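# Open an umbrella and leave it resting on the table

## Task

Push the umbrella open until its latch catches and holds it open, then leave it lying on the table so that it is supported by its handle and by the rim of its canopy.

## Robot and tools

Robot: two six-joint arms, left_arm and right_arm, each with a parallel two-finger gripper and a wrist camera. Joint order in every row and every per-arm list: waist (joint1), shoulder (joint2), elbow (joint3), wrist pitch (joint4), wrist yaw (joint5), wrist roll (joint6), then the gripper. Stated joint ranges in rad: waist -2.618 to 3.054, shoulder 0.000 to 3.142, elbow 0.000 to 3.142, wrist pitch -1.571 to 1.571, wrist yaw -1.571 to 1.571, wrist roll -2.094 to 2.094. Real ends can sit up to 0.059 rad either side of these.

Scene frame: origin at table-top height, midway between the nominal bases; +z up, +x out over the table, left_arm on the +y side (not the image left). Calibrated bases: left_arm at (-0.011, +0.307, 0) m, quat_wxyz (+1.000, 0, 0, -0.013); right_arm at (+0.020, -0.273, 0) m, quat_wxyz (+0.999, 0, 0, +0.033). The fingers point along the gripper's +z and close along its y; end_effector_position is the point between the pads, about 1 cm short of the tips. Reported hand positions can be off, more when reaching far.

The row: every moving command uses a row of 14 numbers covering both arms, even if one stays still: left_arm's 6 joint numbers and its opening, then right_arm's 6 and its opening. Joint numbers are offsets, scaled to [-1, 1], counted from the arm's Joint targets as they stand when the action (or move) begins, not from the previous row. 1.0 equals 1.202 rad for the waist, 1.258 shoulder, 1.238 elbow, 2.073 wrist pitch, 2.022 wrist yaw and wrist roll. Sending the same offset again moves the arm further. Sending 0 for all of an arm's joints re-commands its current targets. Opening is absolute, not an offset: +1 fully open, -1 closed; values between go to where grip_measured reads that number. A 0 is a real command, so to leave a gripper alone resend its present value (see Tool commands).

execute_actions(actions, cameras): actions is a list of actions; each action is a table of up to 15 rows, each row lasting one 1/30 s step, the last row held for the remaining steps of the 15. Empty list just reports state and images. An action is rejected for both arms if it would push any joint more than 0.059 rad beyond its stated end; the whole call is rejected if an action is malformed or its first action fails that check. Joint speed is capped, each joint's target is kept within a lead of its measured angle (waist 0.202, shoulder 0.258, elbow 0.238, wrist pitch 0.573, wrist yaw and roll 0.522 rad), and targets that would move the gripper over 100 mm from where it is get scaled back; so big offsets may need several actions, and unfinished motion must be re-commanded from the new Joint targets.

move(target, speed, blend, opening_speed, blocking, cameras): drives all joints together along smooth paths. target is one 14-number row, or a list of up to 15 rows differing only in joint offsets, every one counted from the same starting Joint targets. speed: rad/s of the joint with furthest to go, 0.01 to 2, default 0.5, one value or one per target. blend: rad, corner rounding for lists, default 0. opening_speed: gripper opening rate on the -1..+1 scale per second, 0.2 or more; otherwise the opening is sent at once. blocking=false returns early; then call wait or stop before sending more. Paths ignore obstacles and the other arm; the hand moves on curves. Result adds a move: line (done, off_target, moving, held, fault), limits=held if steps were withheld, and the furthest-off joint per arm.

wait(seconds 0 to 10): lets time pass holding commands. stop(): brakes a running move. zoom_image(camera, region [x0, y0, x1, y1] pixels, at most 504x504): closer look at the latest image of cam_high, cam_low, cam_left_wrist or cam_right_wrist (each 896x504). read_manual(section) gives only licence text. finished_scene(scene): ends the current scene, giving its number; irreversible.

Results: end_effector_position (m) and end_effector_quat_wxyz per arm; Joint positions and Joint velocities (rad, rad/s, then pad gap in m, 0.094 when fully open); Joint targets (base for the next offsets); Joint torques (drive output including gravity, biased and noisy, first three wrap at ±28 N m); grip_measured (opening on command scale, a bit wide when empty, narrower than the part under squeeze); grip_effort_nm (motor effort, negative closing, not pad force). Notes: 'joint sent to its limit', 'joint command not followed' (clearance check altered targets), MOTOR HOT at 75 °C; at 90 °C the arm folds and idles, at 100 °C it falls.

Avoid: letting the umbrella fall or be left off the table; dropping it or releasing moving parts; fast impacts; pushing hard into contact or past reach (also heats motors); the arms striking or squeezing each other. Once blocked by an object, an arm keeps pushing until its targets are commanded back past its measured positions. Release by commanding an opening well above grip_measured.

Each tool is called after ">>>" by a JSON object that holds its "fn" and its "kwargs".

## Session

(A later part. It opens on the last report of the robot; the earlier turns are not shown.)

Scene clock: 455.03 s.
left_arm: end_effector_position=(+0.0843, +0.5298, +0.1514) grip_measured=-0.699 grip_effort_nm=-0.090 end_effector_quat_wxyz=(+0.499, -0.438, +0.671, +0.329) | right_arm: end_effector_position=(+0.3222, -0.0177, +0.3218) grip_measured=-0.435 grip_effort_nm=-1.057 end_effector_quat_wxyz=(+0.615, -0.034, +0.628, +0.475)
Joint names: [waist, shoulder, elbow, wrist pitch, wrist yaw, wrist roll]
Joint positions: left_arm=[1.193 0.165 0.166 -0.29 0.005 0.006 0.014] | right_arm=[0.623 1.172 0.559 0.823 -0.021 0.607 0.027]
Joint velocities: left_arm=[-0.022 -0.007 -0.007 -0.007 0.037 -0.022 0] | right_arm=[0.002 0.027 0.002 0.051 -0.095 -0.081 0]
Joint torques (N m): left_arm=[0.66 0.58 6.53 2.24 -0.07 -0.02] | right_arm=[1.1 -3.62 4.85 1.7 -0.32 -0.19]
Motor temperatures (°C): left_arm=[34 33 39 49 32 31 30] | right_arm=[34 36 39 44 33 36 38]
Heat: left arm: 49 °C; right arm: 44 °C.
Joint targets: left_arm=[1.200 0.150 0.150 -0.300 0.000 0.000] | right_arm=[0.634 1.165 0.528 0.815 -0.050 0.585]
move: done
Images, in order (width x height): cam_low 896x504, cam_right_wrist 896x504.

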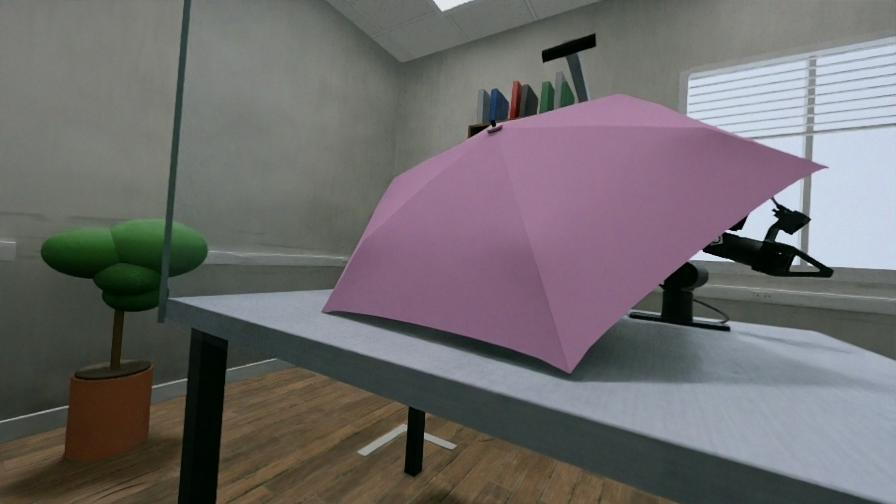

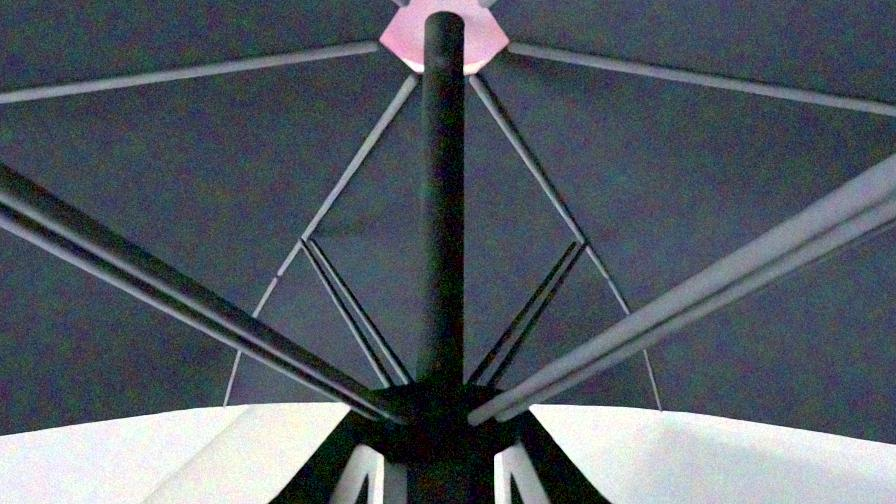

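>>> {"fn": "execute_actions", "kwargs": {"actions": [], "cameras": ["cam_low", "cam_right_wrist"]}}

Scene clock: 464.73 s.
left_arm: end_effector_position=(+0.0843, +0.5298, +0.1514) grip_measured=-0.699 grip_effort_nm=-0.085 end_effector_quat_wxyz=(+0.499, -0.438, +0.671, +0.329) | right_arm: end_effector_position=(+0.3222, -0.0177, +0.3219) grip_measured=-0.435 grip_effort_nm=-1.067 end_effector_quat_wxyz=(+0.616, -0.034, +0.628, +0.475)
Joint names: [waist, shoulder, elbow, wrist pitch, wrist yaw, wrist roll]
Joint positions: left_arm=[1.193 0.165 0.166 -0.29 0.005 0.006 0.014] | right_arm=[0.623 1.172 0.559 0.824 -0.021 0.607 0.027]
Joint velocities: left_arm=[-0.017 0.002 -0.007 0.051 0.022 0.022 0] | right_arm=[0.007 0.027 0.007 -0.037 0.037 -0.022 -0.001]
Joint torques (N m): left_arm=[0.65 0.58 6.57 2.25 -0.07 -0.02] | right_arm=[1.1 -3.69 4.9 1.7 -0.32 -0.2]
Motor temperatures (°C): left_arm=[34 33 39 49 32 31 30] | right_arm=[34 35 38 44 33 35 38]
Heat: left arm: 49 °C; right arm: 44 °C.
Joint targets: left_arm=[1.200 0.150 0.150 -0.300 0.000 0.000] | right_arm=[0.634 1.165 0.528 0.815 -0.050 0.584]
Tool commands: left_gripper/opening=-0.7 right_gripper/opening=-0.9
Images, in order (width x height): cam_low 896x504, cam_right_wrist 896x504.

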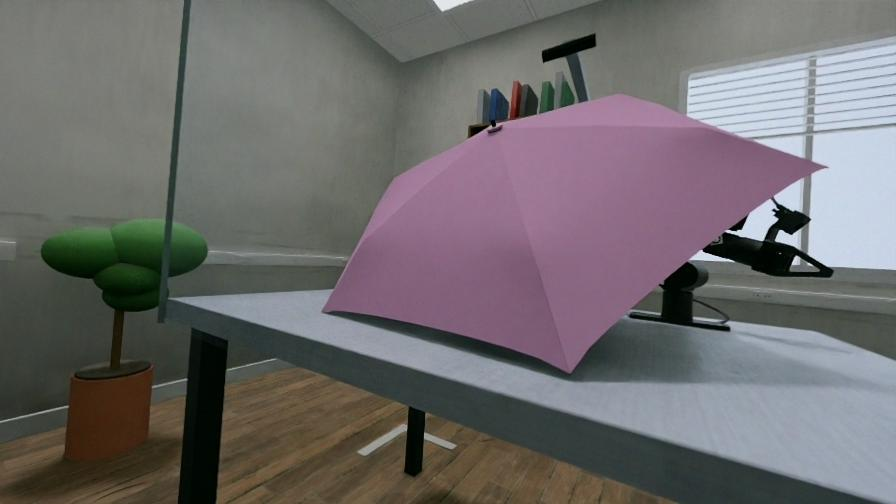

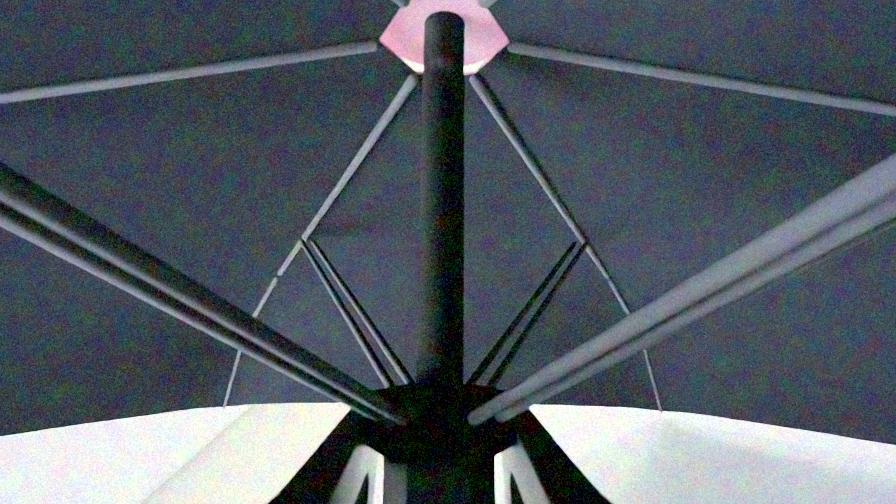

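>>> {"fn": "move", "kwargs": {"target": [0,0,0,0,0,0,-0.7, 0.0308,0,-0.0363,0.0217,0.0445,-0.0198,-0.9], "speed": 0.06, "cameras": ["cam_low", "cam_right_wrist"]}}

Scene clock: 483.60 s.
left_arm: end_effector_position=(+0.0843, +0.5298, +0.1514) grip_measured=-0.699 grip_effort_nm=-0.085 end_effector_quat_wxyz=(+0.499, -0.438, +0.671, +0.329) | right_arm: end_effector_position=(+0.3156, -0.0192, +0.3221) grip_measured=-0.435 grip_effort_nm=-1.062 end_effector_quat_wxyz=(+0.631, -0.023, +0.614, +0.475)
Joint names: [waist, shoulder, elbow, wrist pitch, wrist yaw, wrist roll]
Joint positions: left_arm=[1.193 0.165 0.166 -0.29 0.005 0.006 0.014] | right_arm=[0.661 1.172 0.52 0.901 0.044 0.597 0.027]
Joint velocities: left_arm=[-0.007 -0.007 -0.002 -0.125 -0.066 0.022 0] | right_arm=[0.007 -0.002 0.012 0.051 0.007 -0.139 0]
Joint torques (N m): left_arm=[0.65 0.58 6.54 2.24 -0.07 -0.03] | right_arm=[0.99 -3.54 4.23 1.39 -0.08 -0.49]
Motor temperatures (°C): left_arm=[34 33 40 49 32 31 30] | right_arm=[34 35 36 43 33 35 38]
Heat: left arm: 49 °C; right arm: 43 °C.
Joint targets: left_arm=[1.200 0.150 0.150 -0.300 0.000 0.000] | right_arm=[0.671 1.165 0.484 0.860 0.040 0.545]
move: off_target (right_arm); right_arm: the wrist roll is farthest, 0.053 rad from its target
Images, in order (width x height): cam_low 896x504, cam_right_wrist 896x504.

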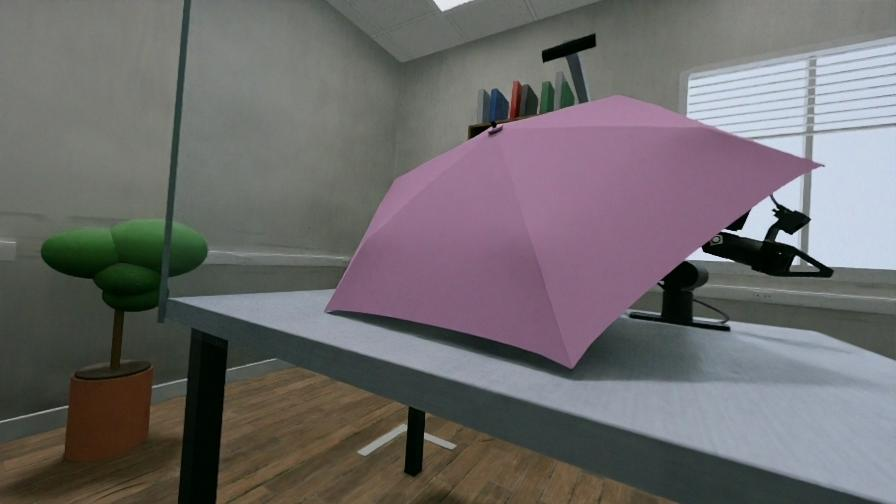

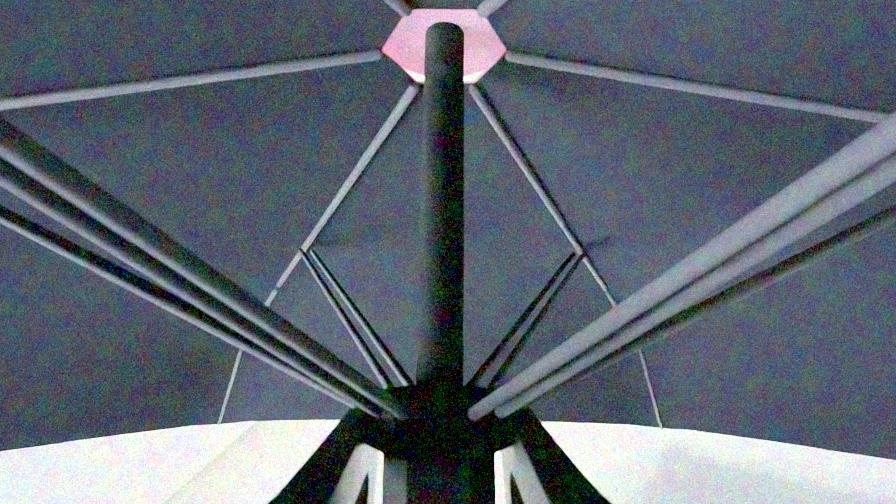

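>>> {"fn": "zoom_image", "kwargs": {"camera": "cam_low", "region": [290, 260, 650, 460]}}

Scaled by 1.400 from the camera's 896x504 image, which has a finer 1280x720 frame.

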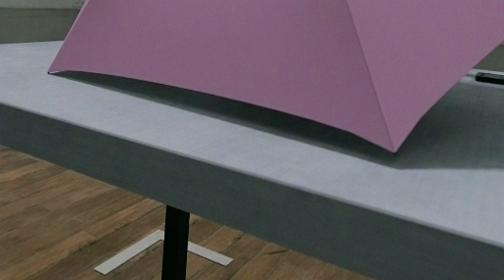

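>>> {"fn": "zoom_image", "kwargs": {"camera": "cam_low", "region": [520, 330, 620, 390]}}

>>> {"fn": "zoom_image", "kwargs": {"camera": "cam_low", "region": [300, 285, 400, 345]}}

Scaled by 5.040 from the camera's 896x504 image, which has a finer 1280x720 frame.

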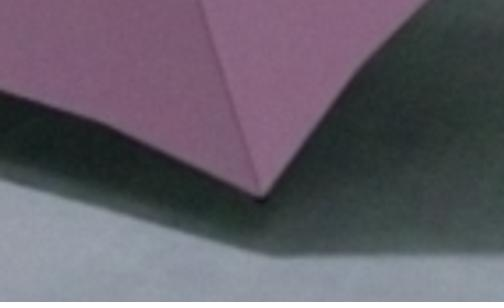

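Scaled by 5.040 from the camera's 896x504 image, which has a finer 1280x720 frame.

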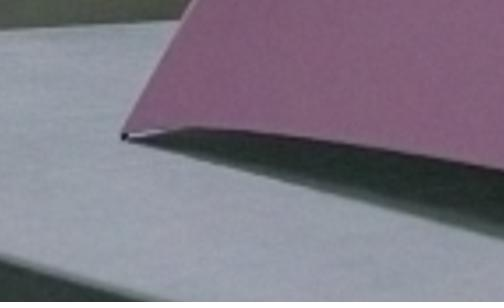

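>>> {"fn": "move", "kwargs": {"target": [0,0,0,0,0,0,-0.7, 0.010,0.0346,0.0808,-0.0072,0.005,-0.0074,-0.9], "speed": 0.06, "cameras": ["cam_low"]}}

>>> {"fn": "zoom_image", "kwargs": {"camera": "cam_low", "region": [520, 330, 620, 390]}}

>>> {"fn": "zoom_image", "kwargs": {"camera": "cam_low", "region": [300, 285, 400, 345]}}

Scene clock: 515.40 s.
left_arm: end_effector_position=(+0.0843, +0.5298, +0.1514) grip_measured=-0.699 grip_effort_nm=-0.085 end_effector_quat_wxyz=(+0.499, -0.438, +0.671, +0.329) | right_arm: end_effector_position=(+0.3188, -0.0106, +0.3210) grip_measured=-0.435 grip_effort_nm=-1.067 end_effector_quat_wxyz=(+0.627, -0.029, +0.622, +0.468)
Joint names: [waist, shoulder, elbow, wrist pitch, wrist yaw, wrist roll]
Joint positions: left_arm=[1.193 0.165 0.166 -0.29 0.005 0.006 0.014] | right_arm=[0.677 1.196 0.553 0.87 0.056 0.582 0.027]
Joint velocities: left_arm=[0.012 -0.002 -0.017 -0.007 0.022 -0.007 0.001] | right_arm=[-0.017 -0.002 0.002 -0.037 0.037 0.022 0]
Joint torques (N m): left_arm=[0.66 0.58 6.54 2.25 -0.07 -0.03] | right_arm=[0.57 -2.32 9.98 1.56 -0.08 -0.5]
Motor temperatures (°C): left_arm=[34 33 40 49 32 31 30] | right_arm=[34 35 35 43 33 35 38]
Heat: left arm: 49 °C; right arm: 43 °C.
Joint targets: left_arm=[1.200 0.150 0.150 -0.300 0.000 0.000] | right_arm=[0.683 1.208 0.584 0.846 0.051 0.530]
move: off_target (right_arm); right_arm: the wrist roll is farthest, 0.052 rad from its target
Images, in order (width x height): cam_low 896x504.

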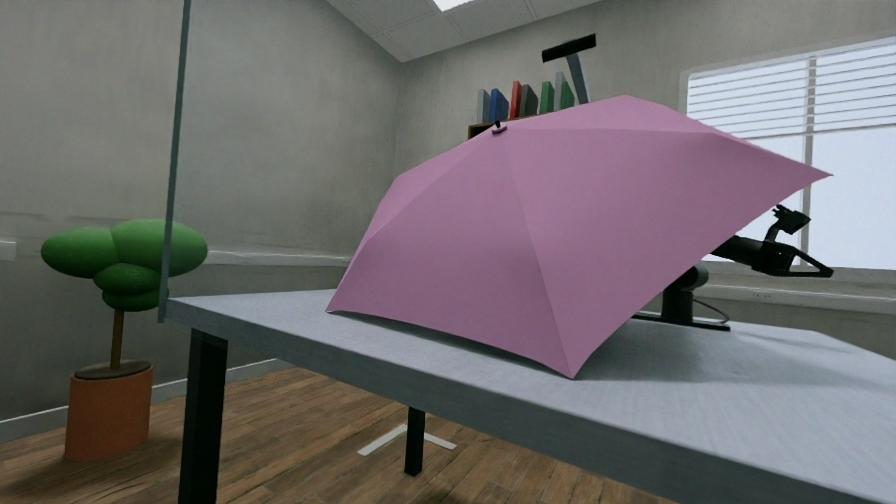

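Scaled by 5.040 from the camera's 896x504 image, which has a finer 1280x720 frame.

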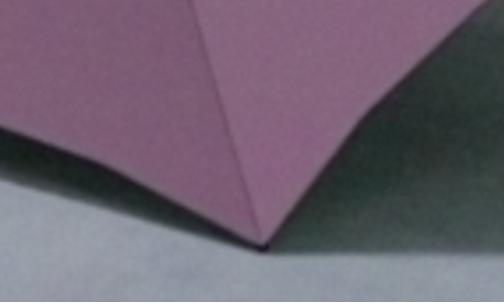

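Scaled by 5.040 from the camera's 896x504 image, which has a finer 1280x720 frame.

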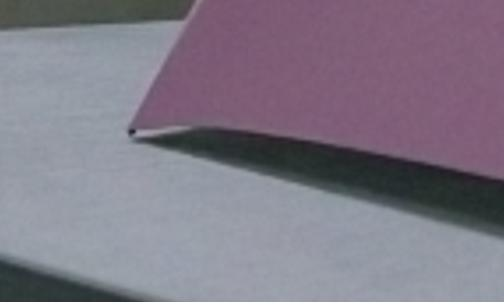

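>>> {"fn": "move", "kwargs": {"target": [0,0,0,0,0,0,-0.7, 0,0,0,0,0,0,-0.36], "opening_speed": 0.3, "cameras": ["cam_low", "cam_right_wrist"]}}

>>> {"fn": "zoom_image", "kwargs": {"camera": "cam_low", "region": [520, 330, 620, 390]}}

>>> {"fn": "zoom_image", "kwargs": {"camera": "cam_low", "region": [300, 285, 400, 345]}}

Scene clock: 523.97 s.
left_arm: end_effector_position=(+0.0843, +0.5298, +0.1514) grip_measured=-0.699 grip_effort_nm=-0.085 end_effector_quat_wxyz=(+0.499, -0.438, +0.671, +0.329) | right_arm: end_effector_position=(+0.3189, -0.0103, +0.3203) grip_measured=-0.361 grip_effort_nm=0.032 end_effector_quat_wxyz=(+0.632, -0.037, +0.623, +0.459)
Joint names: [waist, shoulder, elbow, wrist pitch, wrist yaw, wrist roll]
Joint positions: left_arm=[1.193 0.165 0.166 -0.29 0.005 0.006 0.014] | right_arm=[0.678 1.196 0.553 0.867 0.056 0.556 0.03]
Joint velocities: left_arm=[0.007 -0.007 -0.007 -0.022 -0.037 -0.066 0] | right_arm=[0.002 0.002 0.002 -0.139 0.007 -0.007 0]
Joint torques (N m): left_arm=[0.65 0.58 6.54 2.25 -0.07 -0.02] | right_arm=[0.58 -2.33 10 1.6 -0.07 -0.25]
Motor temperatures (°C): left_arm=[34 33 40 49 32 31 30] | right_arm=[34 35 36 43 33 35 38]
Heat: left arm: 49 °C; right arm: 43 °C.
Joint targets: left_arm=[1.200 0.150 0.150 -0.300 0.000 0.000] | right_arm=[0.684 1.208 0.583 0.845 0.051 0.530]
move: done
Images, in order (width x height): cam_low 896x504, cam_right_wrist 896x504.

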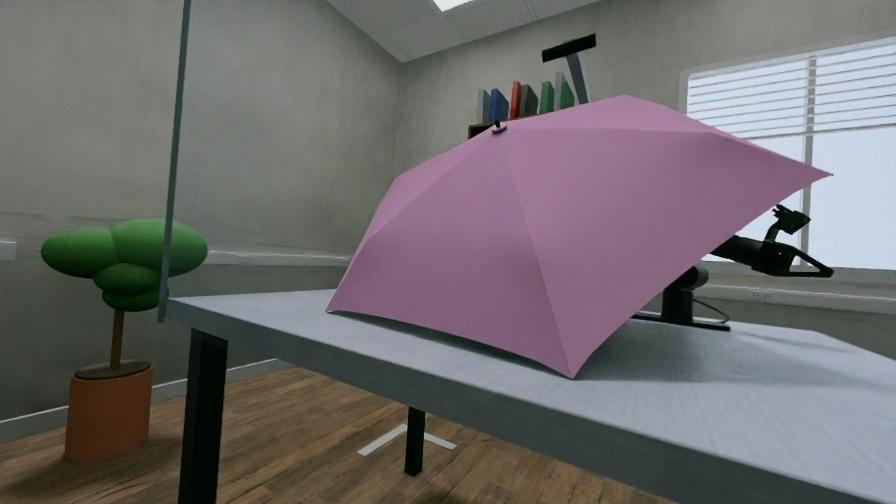

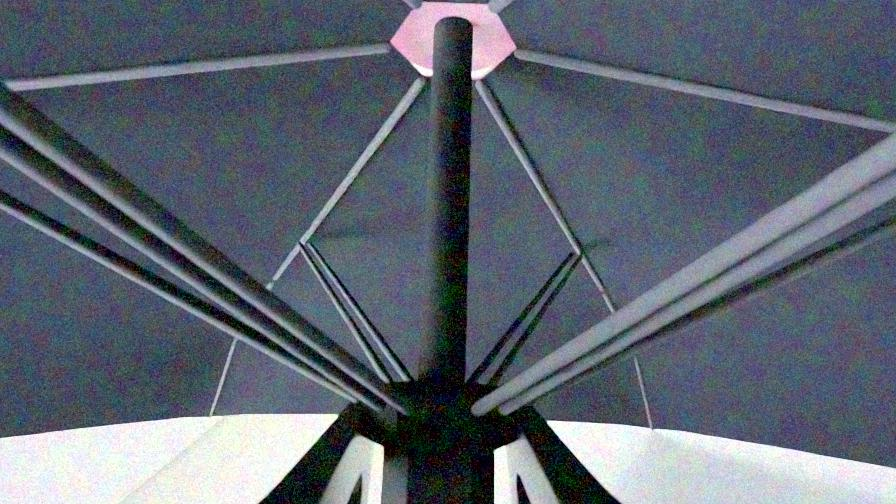

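Scaled by 5.040 from the camera's 896x504 image, which has a finer 1280x720 frame.

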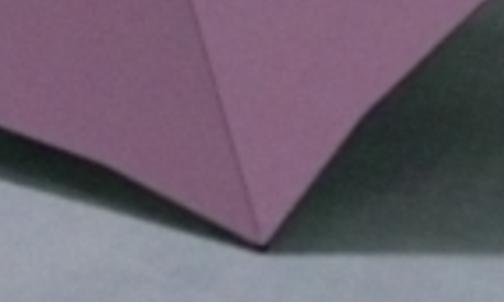

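Scaled by 5.040 from the camera's 896x504 image, which has a finer 1280x720 frame.

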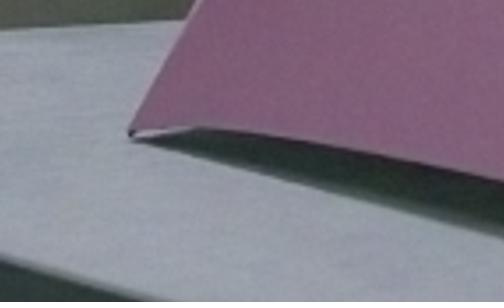

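>>> {"fn": "move", "kwargs": {"target": [0,0,0,0,0,0,-0.7, 0,0,0,0,0,0,-0.1], "opening_speed": 0.3, "cameras": ["cam_low", "cam_right_wrist"]}}

Scene clock: 529.00 s.
left_arm: end_effector_position=(+0.0843, +0.5298, +0.1514) grip_measured=-0.699 grip_effort_nm=-0.081 end_effector_quat_wxyz=(+0.499, -0.438, +0.671, +0.329) | right_arm: end_effector_position=(+0.3198, -0.0095, +0.3172) grip_measured=-0.102 grip_effort_nm=0.085 end_effector_quat_wxyz=(+0.633, -0.041, +0.627, +0.453)
Joint names: [waist, shoulder, elbow, wrist pitch, wrist yaw, wrist roll]
Joint positions: left_arm=[1.193 0.165 0.166 -0.29 0.005 0.006 0.014] | right_arm=[0.678 1.201 0.553 0.861 0.056 0.544 0.042]
Joint velocities: left_arm=[-0.002 -0.007 0.002 0.037 -0.051 -0.051 0.001] | right_arm=[-0.012 -0.032 -0.012 0.007 -0.022 -0.007 0.001]
Joint torques (N m): left_arm=[0.64 0.57 6.53 2.25 -0.07 -0.02] | right_arm=[0.64 -2.71 9.99 1.64 -0.07 -0.12]
Motor temperatures (°C): left_arm=[34 33 40 49 32 31 30] | right_arm=[34 35 37 43 33 35 37]
Heat: left arm: 49 °C; right arm: 43 °C.
Joint targets: left_arm=[1.200 0.150 0.150 -0.300 0.000 0.000] | right_arm=[0.684 1.208 0.583 0.845 0.051 0.530]
move: done
Images, in order (width x height): cam_low 896x504, cam_right_wrist 896x504.

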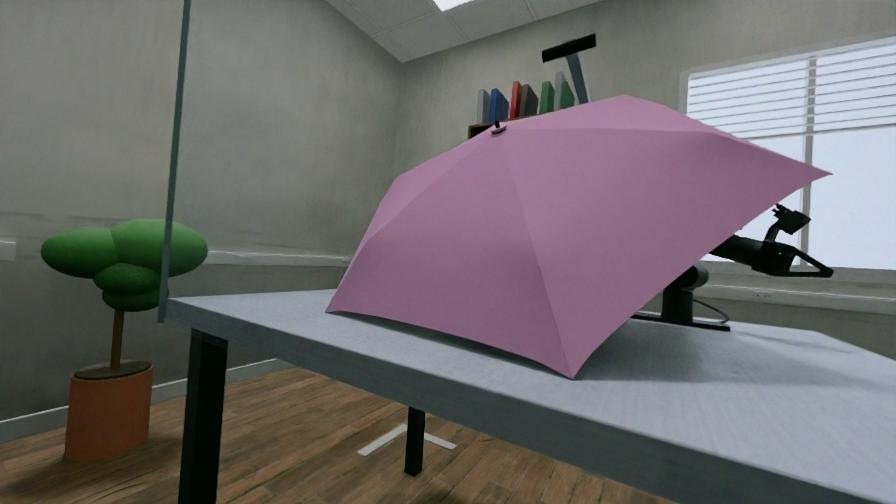

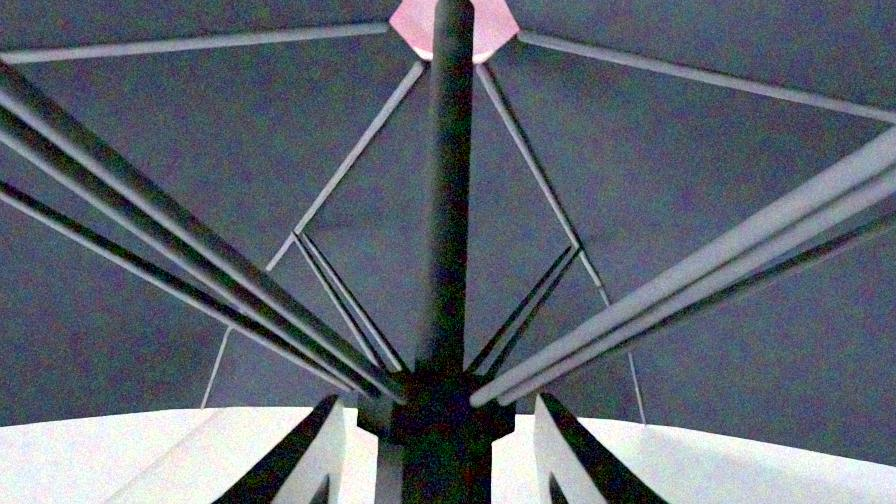

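>>> {"fn": "move", "kwargs": {"target": [[0,0,0,0,0,0,-0.7, 0,-0.0215,-0.042,0,0,0,-0.1],[0,0,0,0,0,0,-0.7, 0.0075,-0.1232,-0.1187,-0.0145,0.0045,0,-0.1]], "speed": 0.12, "cameras": ["cam_low", "cam_right_wrist"]}}

Scene clock: 541.67 s.
left_arm: end_effector_position=(+0.0843, +0.5298, +0.1514) grip_measured=-0.699 grip_effort_nm=-0.085 end_effector_quat_wxyz=(+0.499, -0.438, +0.671, +0.329) | right_arm: end_effector_position=(+0.2968, -0.0260, +0.3119) grip_measured=-0.102 grip_effort_nm=0.085 end_effector_quat_wxyz=(+0.632, -0.044, +0.625, +0.457)
Joint names: [waist, shoulder, elbow, wrist pitch, wrist yaw, wrist roll]
Joint positions: left_arm=[1.193 0.165 0.166 -0.29 0.005 0.006 0.014] | right_arm=[0.687 1.071 0.457 0.832 0.056 0.544 0.042]
Joint velocities: left_arm=[0.002 -0.002 0.017 0.037 0.037 0.037 0] | right_arm=[-0.002 -0.012 -0.007 -0.066 0.051 0.051 0.001]
Joint torques (N m): left_arm=[0.64 0.57 6.54 2.25 -0.07 -0.02] | right_arm=[0.57 -3.74 5.67 1.62 0.04 -0.11]
Motor temperatures (°C): left_arm=[34 33 40 49 32 31 30] | right_arm=[34 35 37 43 33 35 37]
Heat: left arm: 49 °C; right arm: 43 °C.
Joint targets: left_arm=[1.200 0.150 0.150 -0.300 0.000 0.000] | right_arm=[0.692 1.053 0.437 0.815 0.060 0.530]
move: done
Images, in order (width x height): cam_low 896x504, cam_right_wrist 896x504.

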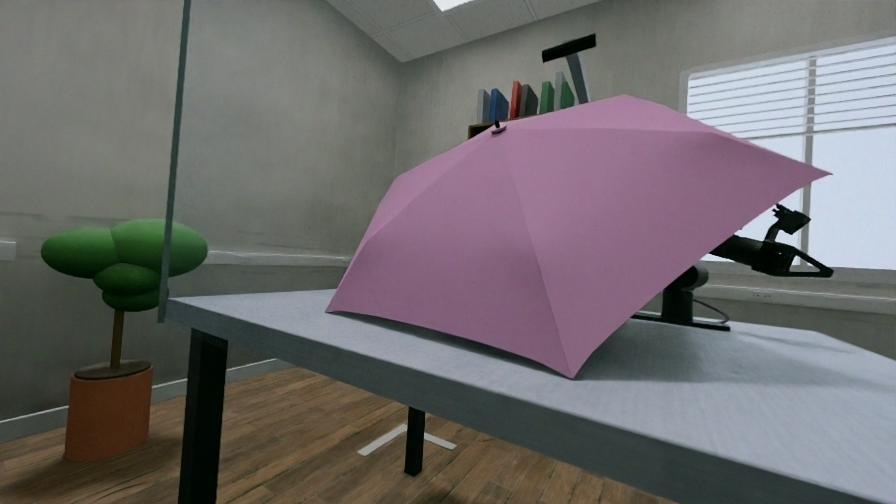

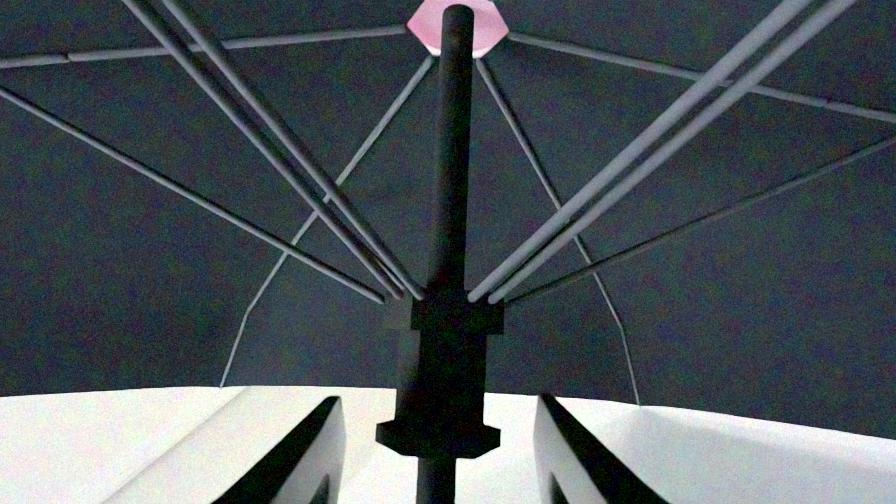

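>>> {"fn": "move", "kwargs": {"target": [[0,0,0,0,0,0,-0.7, 0.0092,-0.1121,-0.067,-0.0285,0.0049,-0.001,-0.1],[0,0,0,0,0,0,-0.7, 0.0191,-0.2377,-0.122,-0.0714,0.0109,-0.002,-0.1]], "speed": 0.25, "blend": 0.03, "cameras": ["cam_high", "cam_low", "cam_right_wrist"]}}

Scene clock: 546.13 s.
left_arm: end_effector_position=(+0.0843, +0.5298, +0.1514) grip_measured=-0.699 grip_effort_nm=-0.076 end_effector_quat_wxyz=(+0.499, -0.438, +0.671, +0.329) | right_arm: end_effector_position=(+0.2552, -0.0586, +0.3017) grip_measured=-0.102 grip_effort_nm=0.076 end_effector_quat_wxyz=(+0.632, -0.046, +0.622, +0.460)
Joint names: [waist, shoulder, elbow, wrist pitch, wrist yaw, wrist roll]
Joint positions: left_arm=[1.193 0.165 0.166 -0.29 0.005 0.006 0.014] | right_arm=[0.71 0.766 0.306 0.684 0.07 0.54 0.042]
Joint velocities: left_arm=[-0.002 -0.002 -0.007 0.051 0.007 -0.051 0] | right_arm=[-0.002 -0.017 0.007 0.007 -0.051 -0.007 0.001]
Joint torques (N m): left_arm=[0.65 0.57 6.54 2.25 -0.07 -0.02] | right_arm=[0.59 -1.57 5.86 1.64 0.1 -0.12]
Motor temperatures (°C): left_arm=[34 33 40 49 32 31 30] | right_arm=[34 35 37 43 33 35 37]
Heat: left arm: 49 °C; right arm: 43 °C.
Joint targets: left_arm=[1.200 0.150 0.150 -0.300 0.000 0.000] | right_arm=[0.715 0.754 0.285 0.667 0.082 0.526]
move: done
Images, in order (width x height): cam_high 896x504, cam_low 896x504, cam_right_wrist 896x504.

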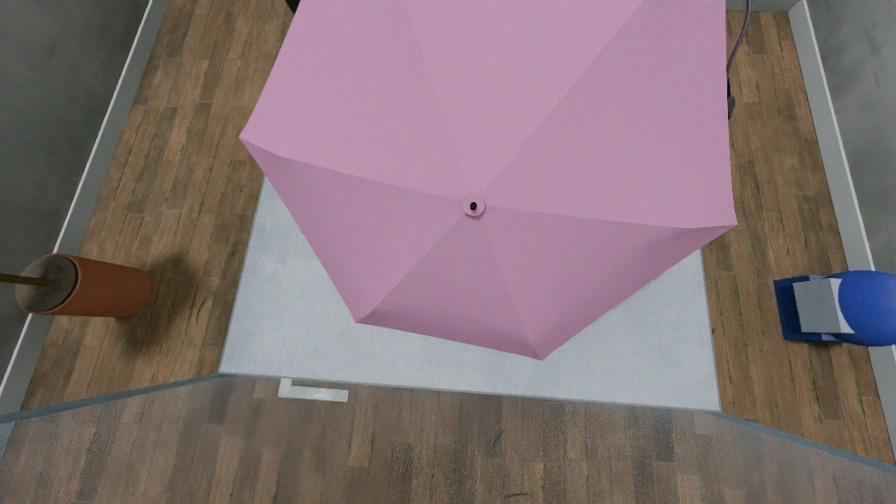

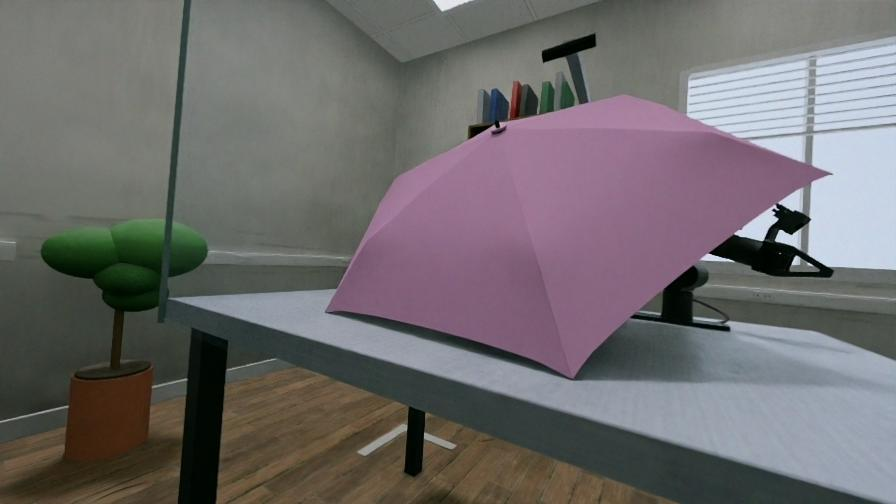

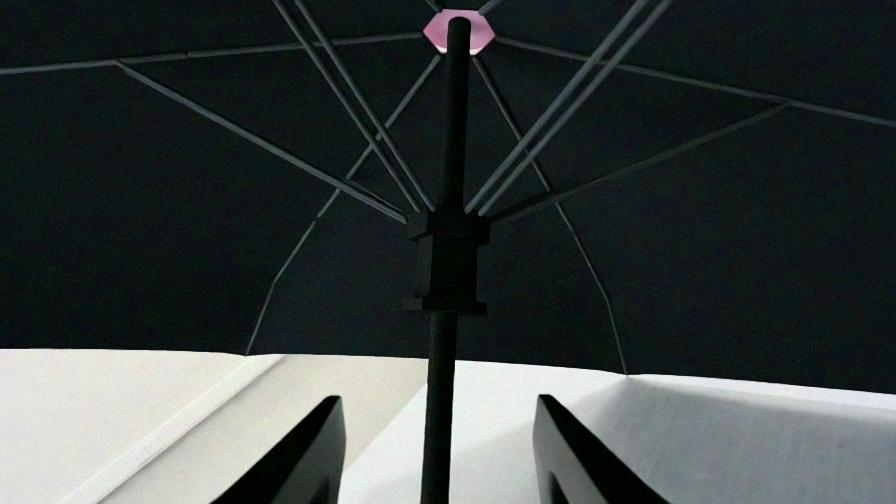

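>>> {"fn": "zoom_image", "kwargs": {"camera": "cam_low", "region": [300, 285, 400, 345]}}

>>> {"fn": "zoom_image", "kwargs": {"camera": "cam_low", "region": [520, 330, 620, 390]}}

Scaled by 5.040 from the camera's 896x504 image, which has a finer 1280x720 frame.

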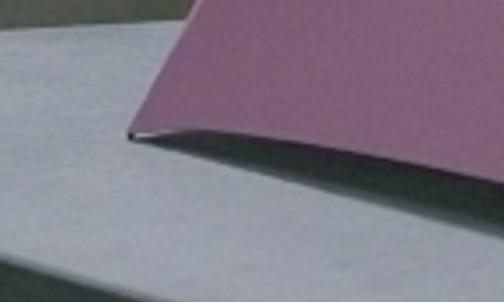

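Scaled by 5.040 from the camera's 896x504 image, which has a finer 1280x720 frame.

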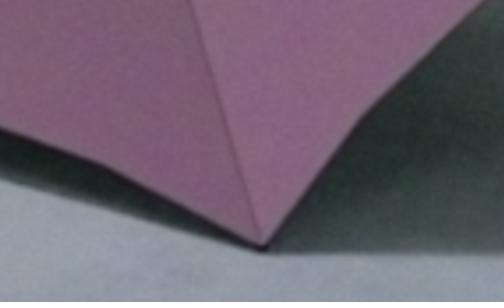

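>>> {"fn": "finished_scene", "kwargs": {"scene": 2}}

The scene is finished.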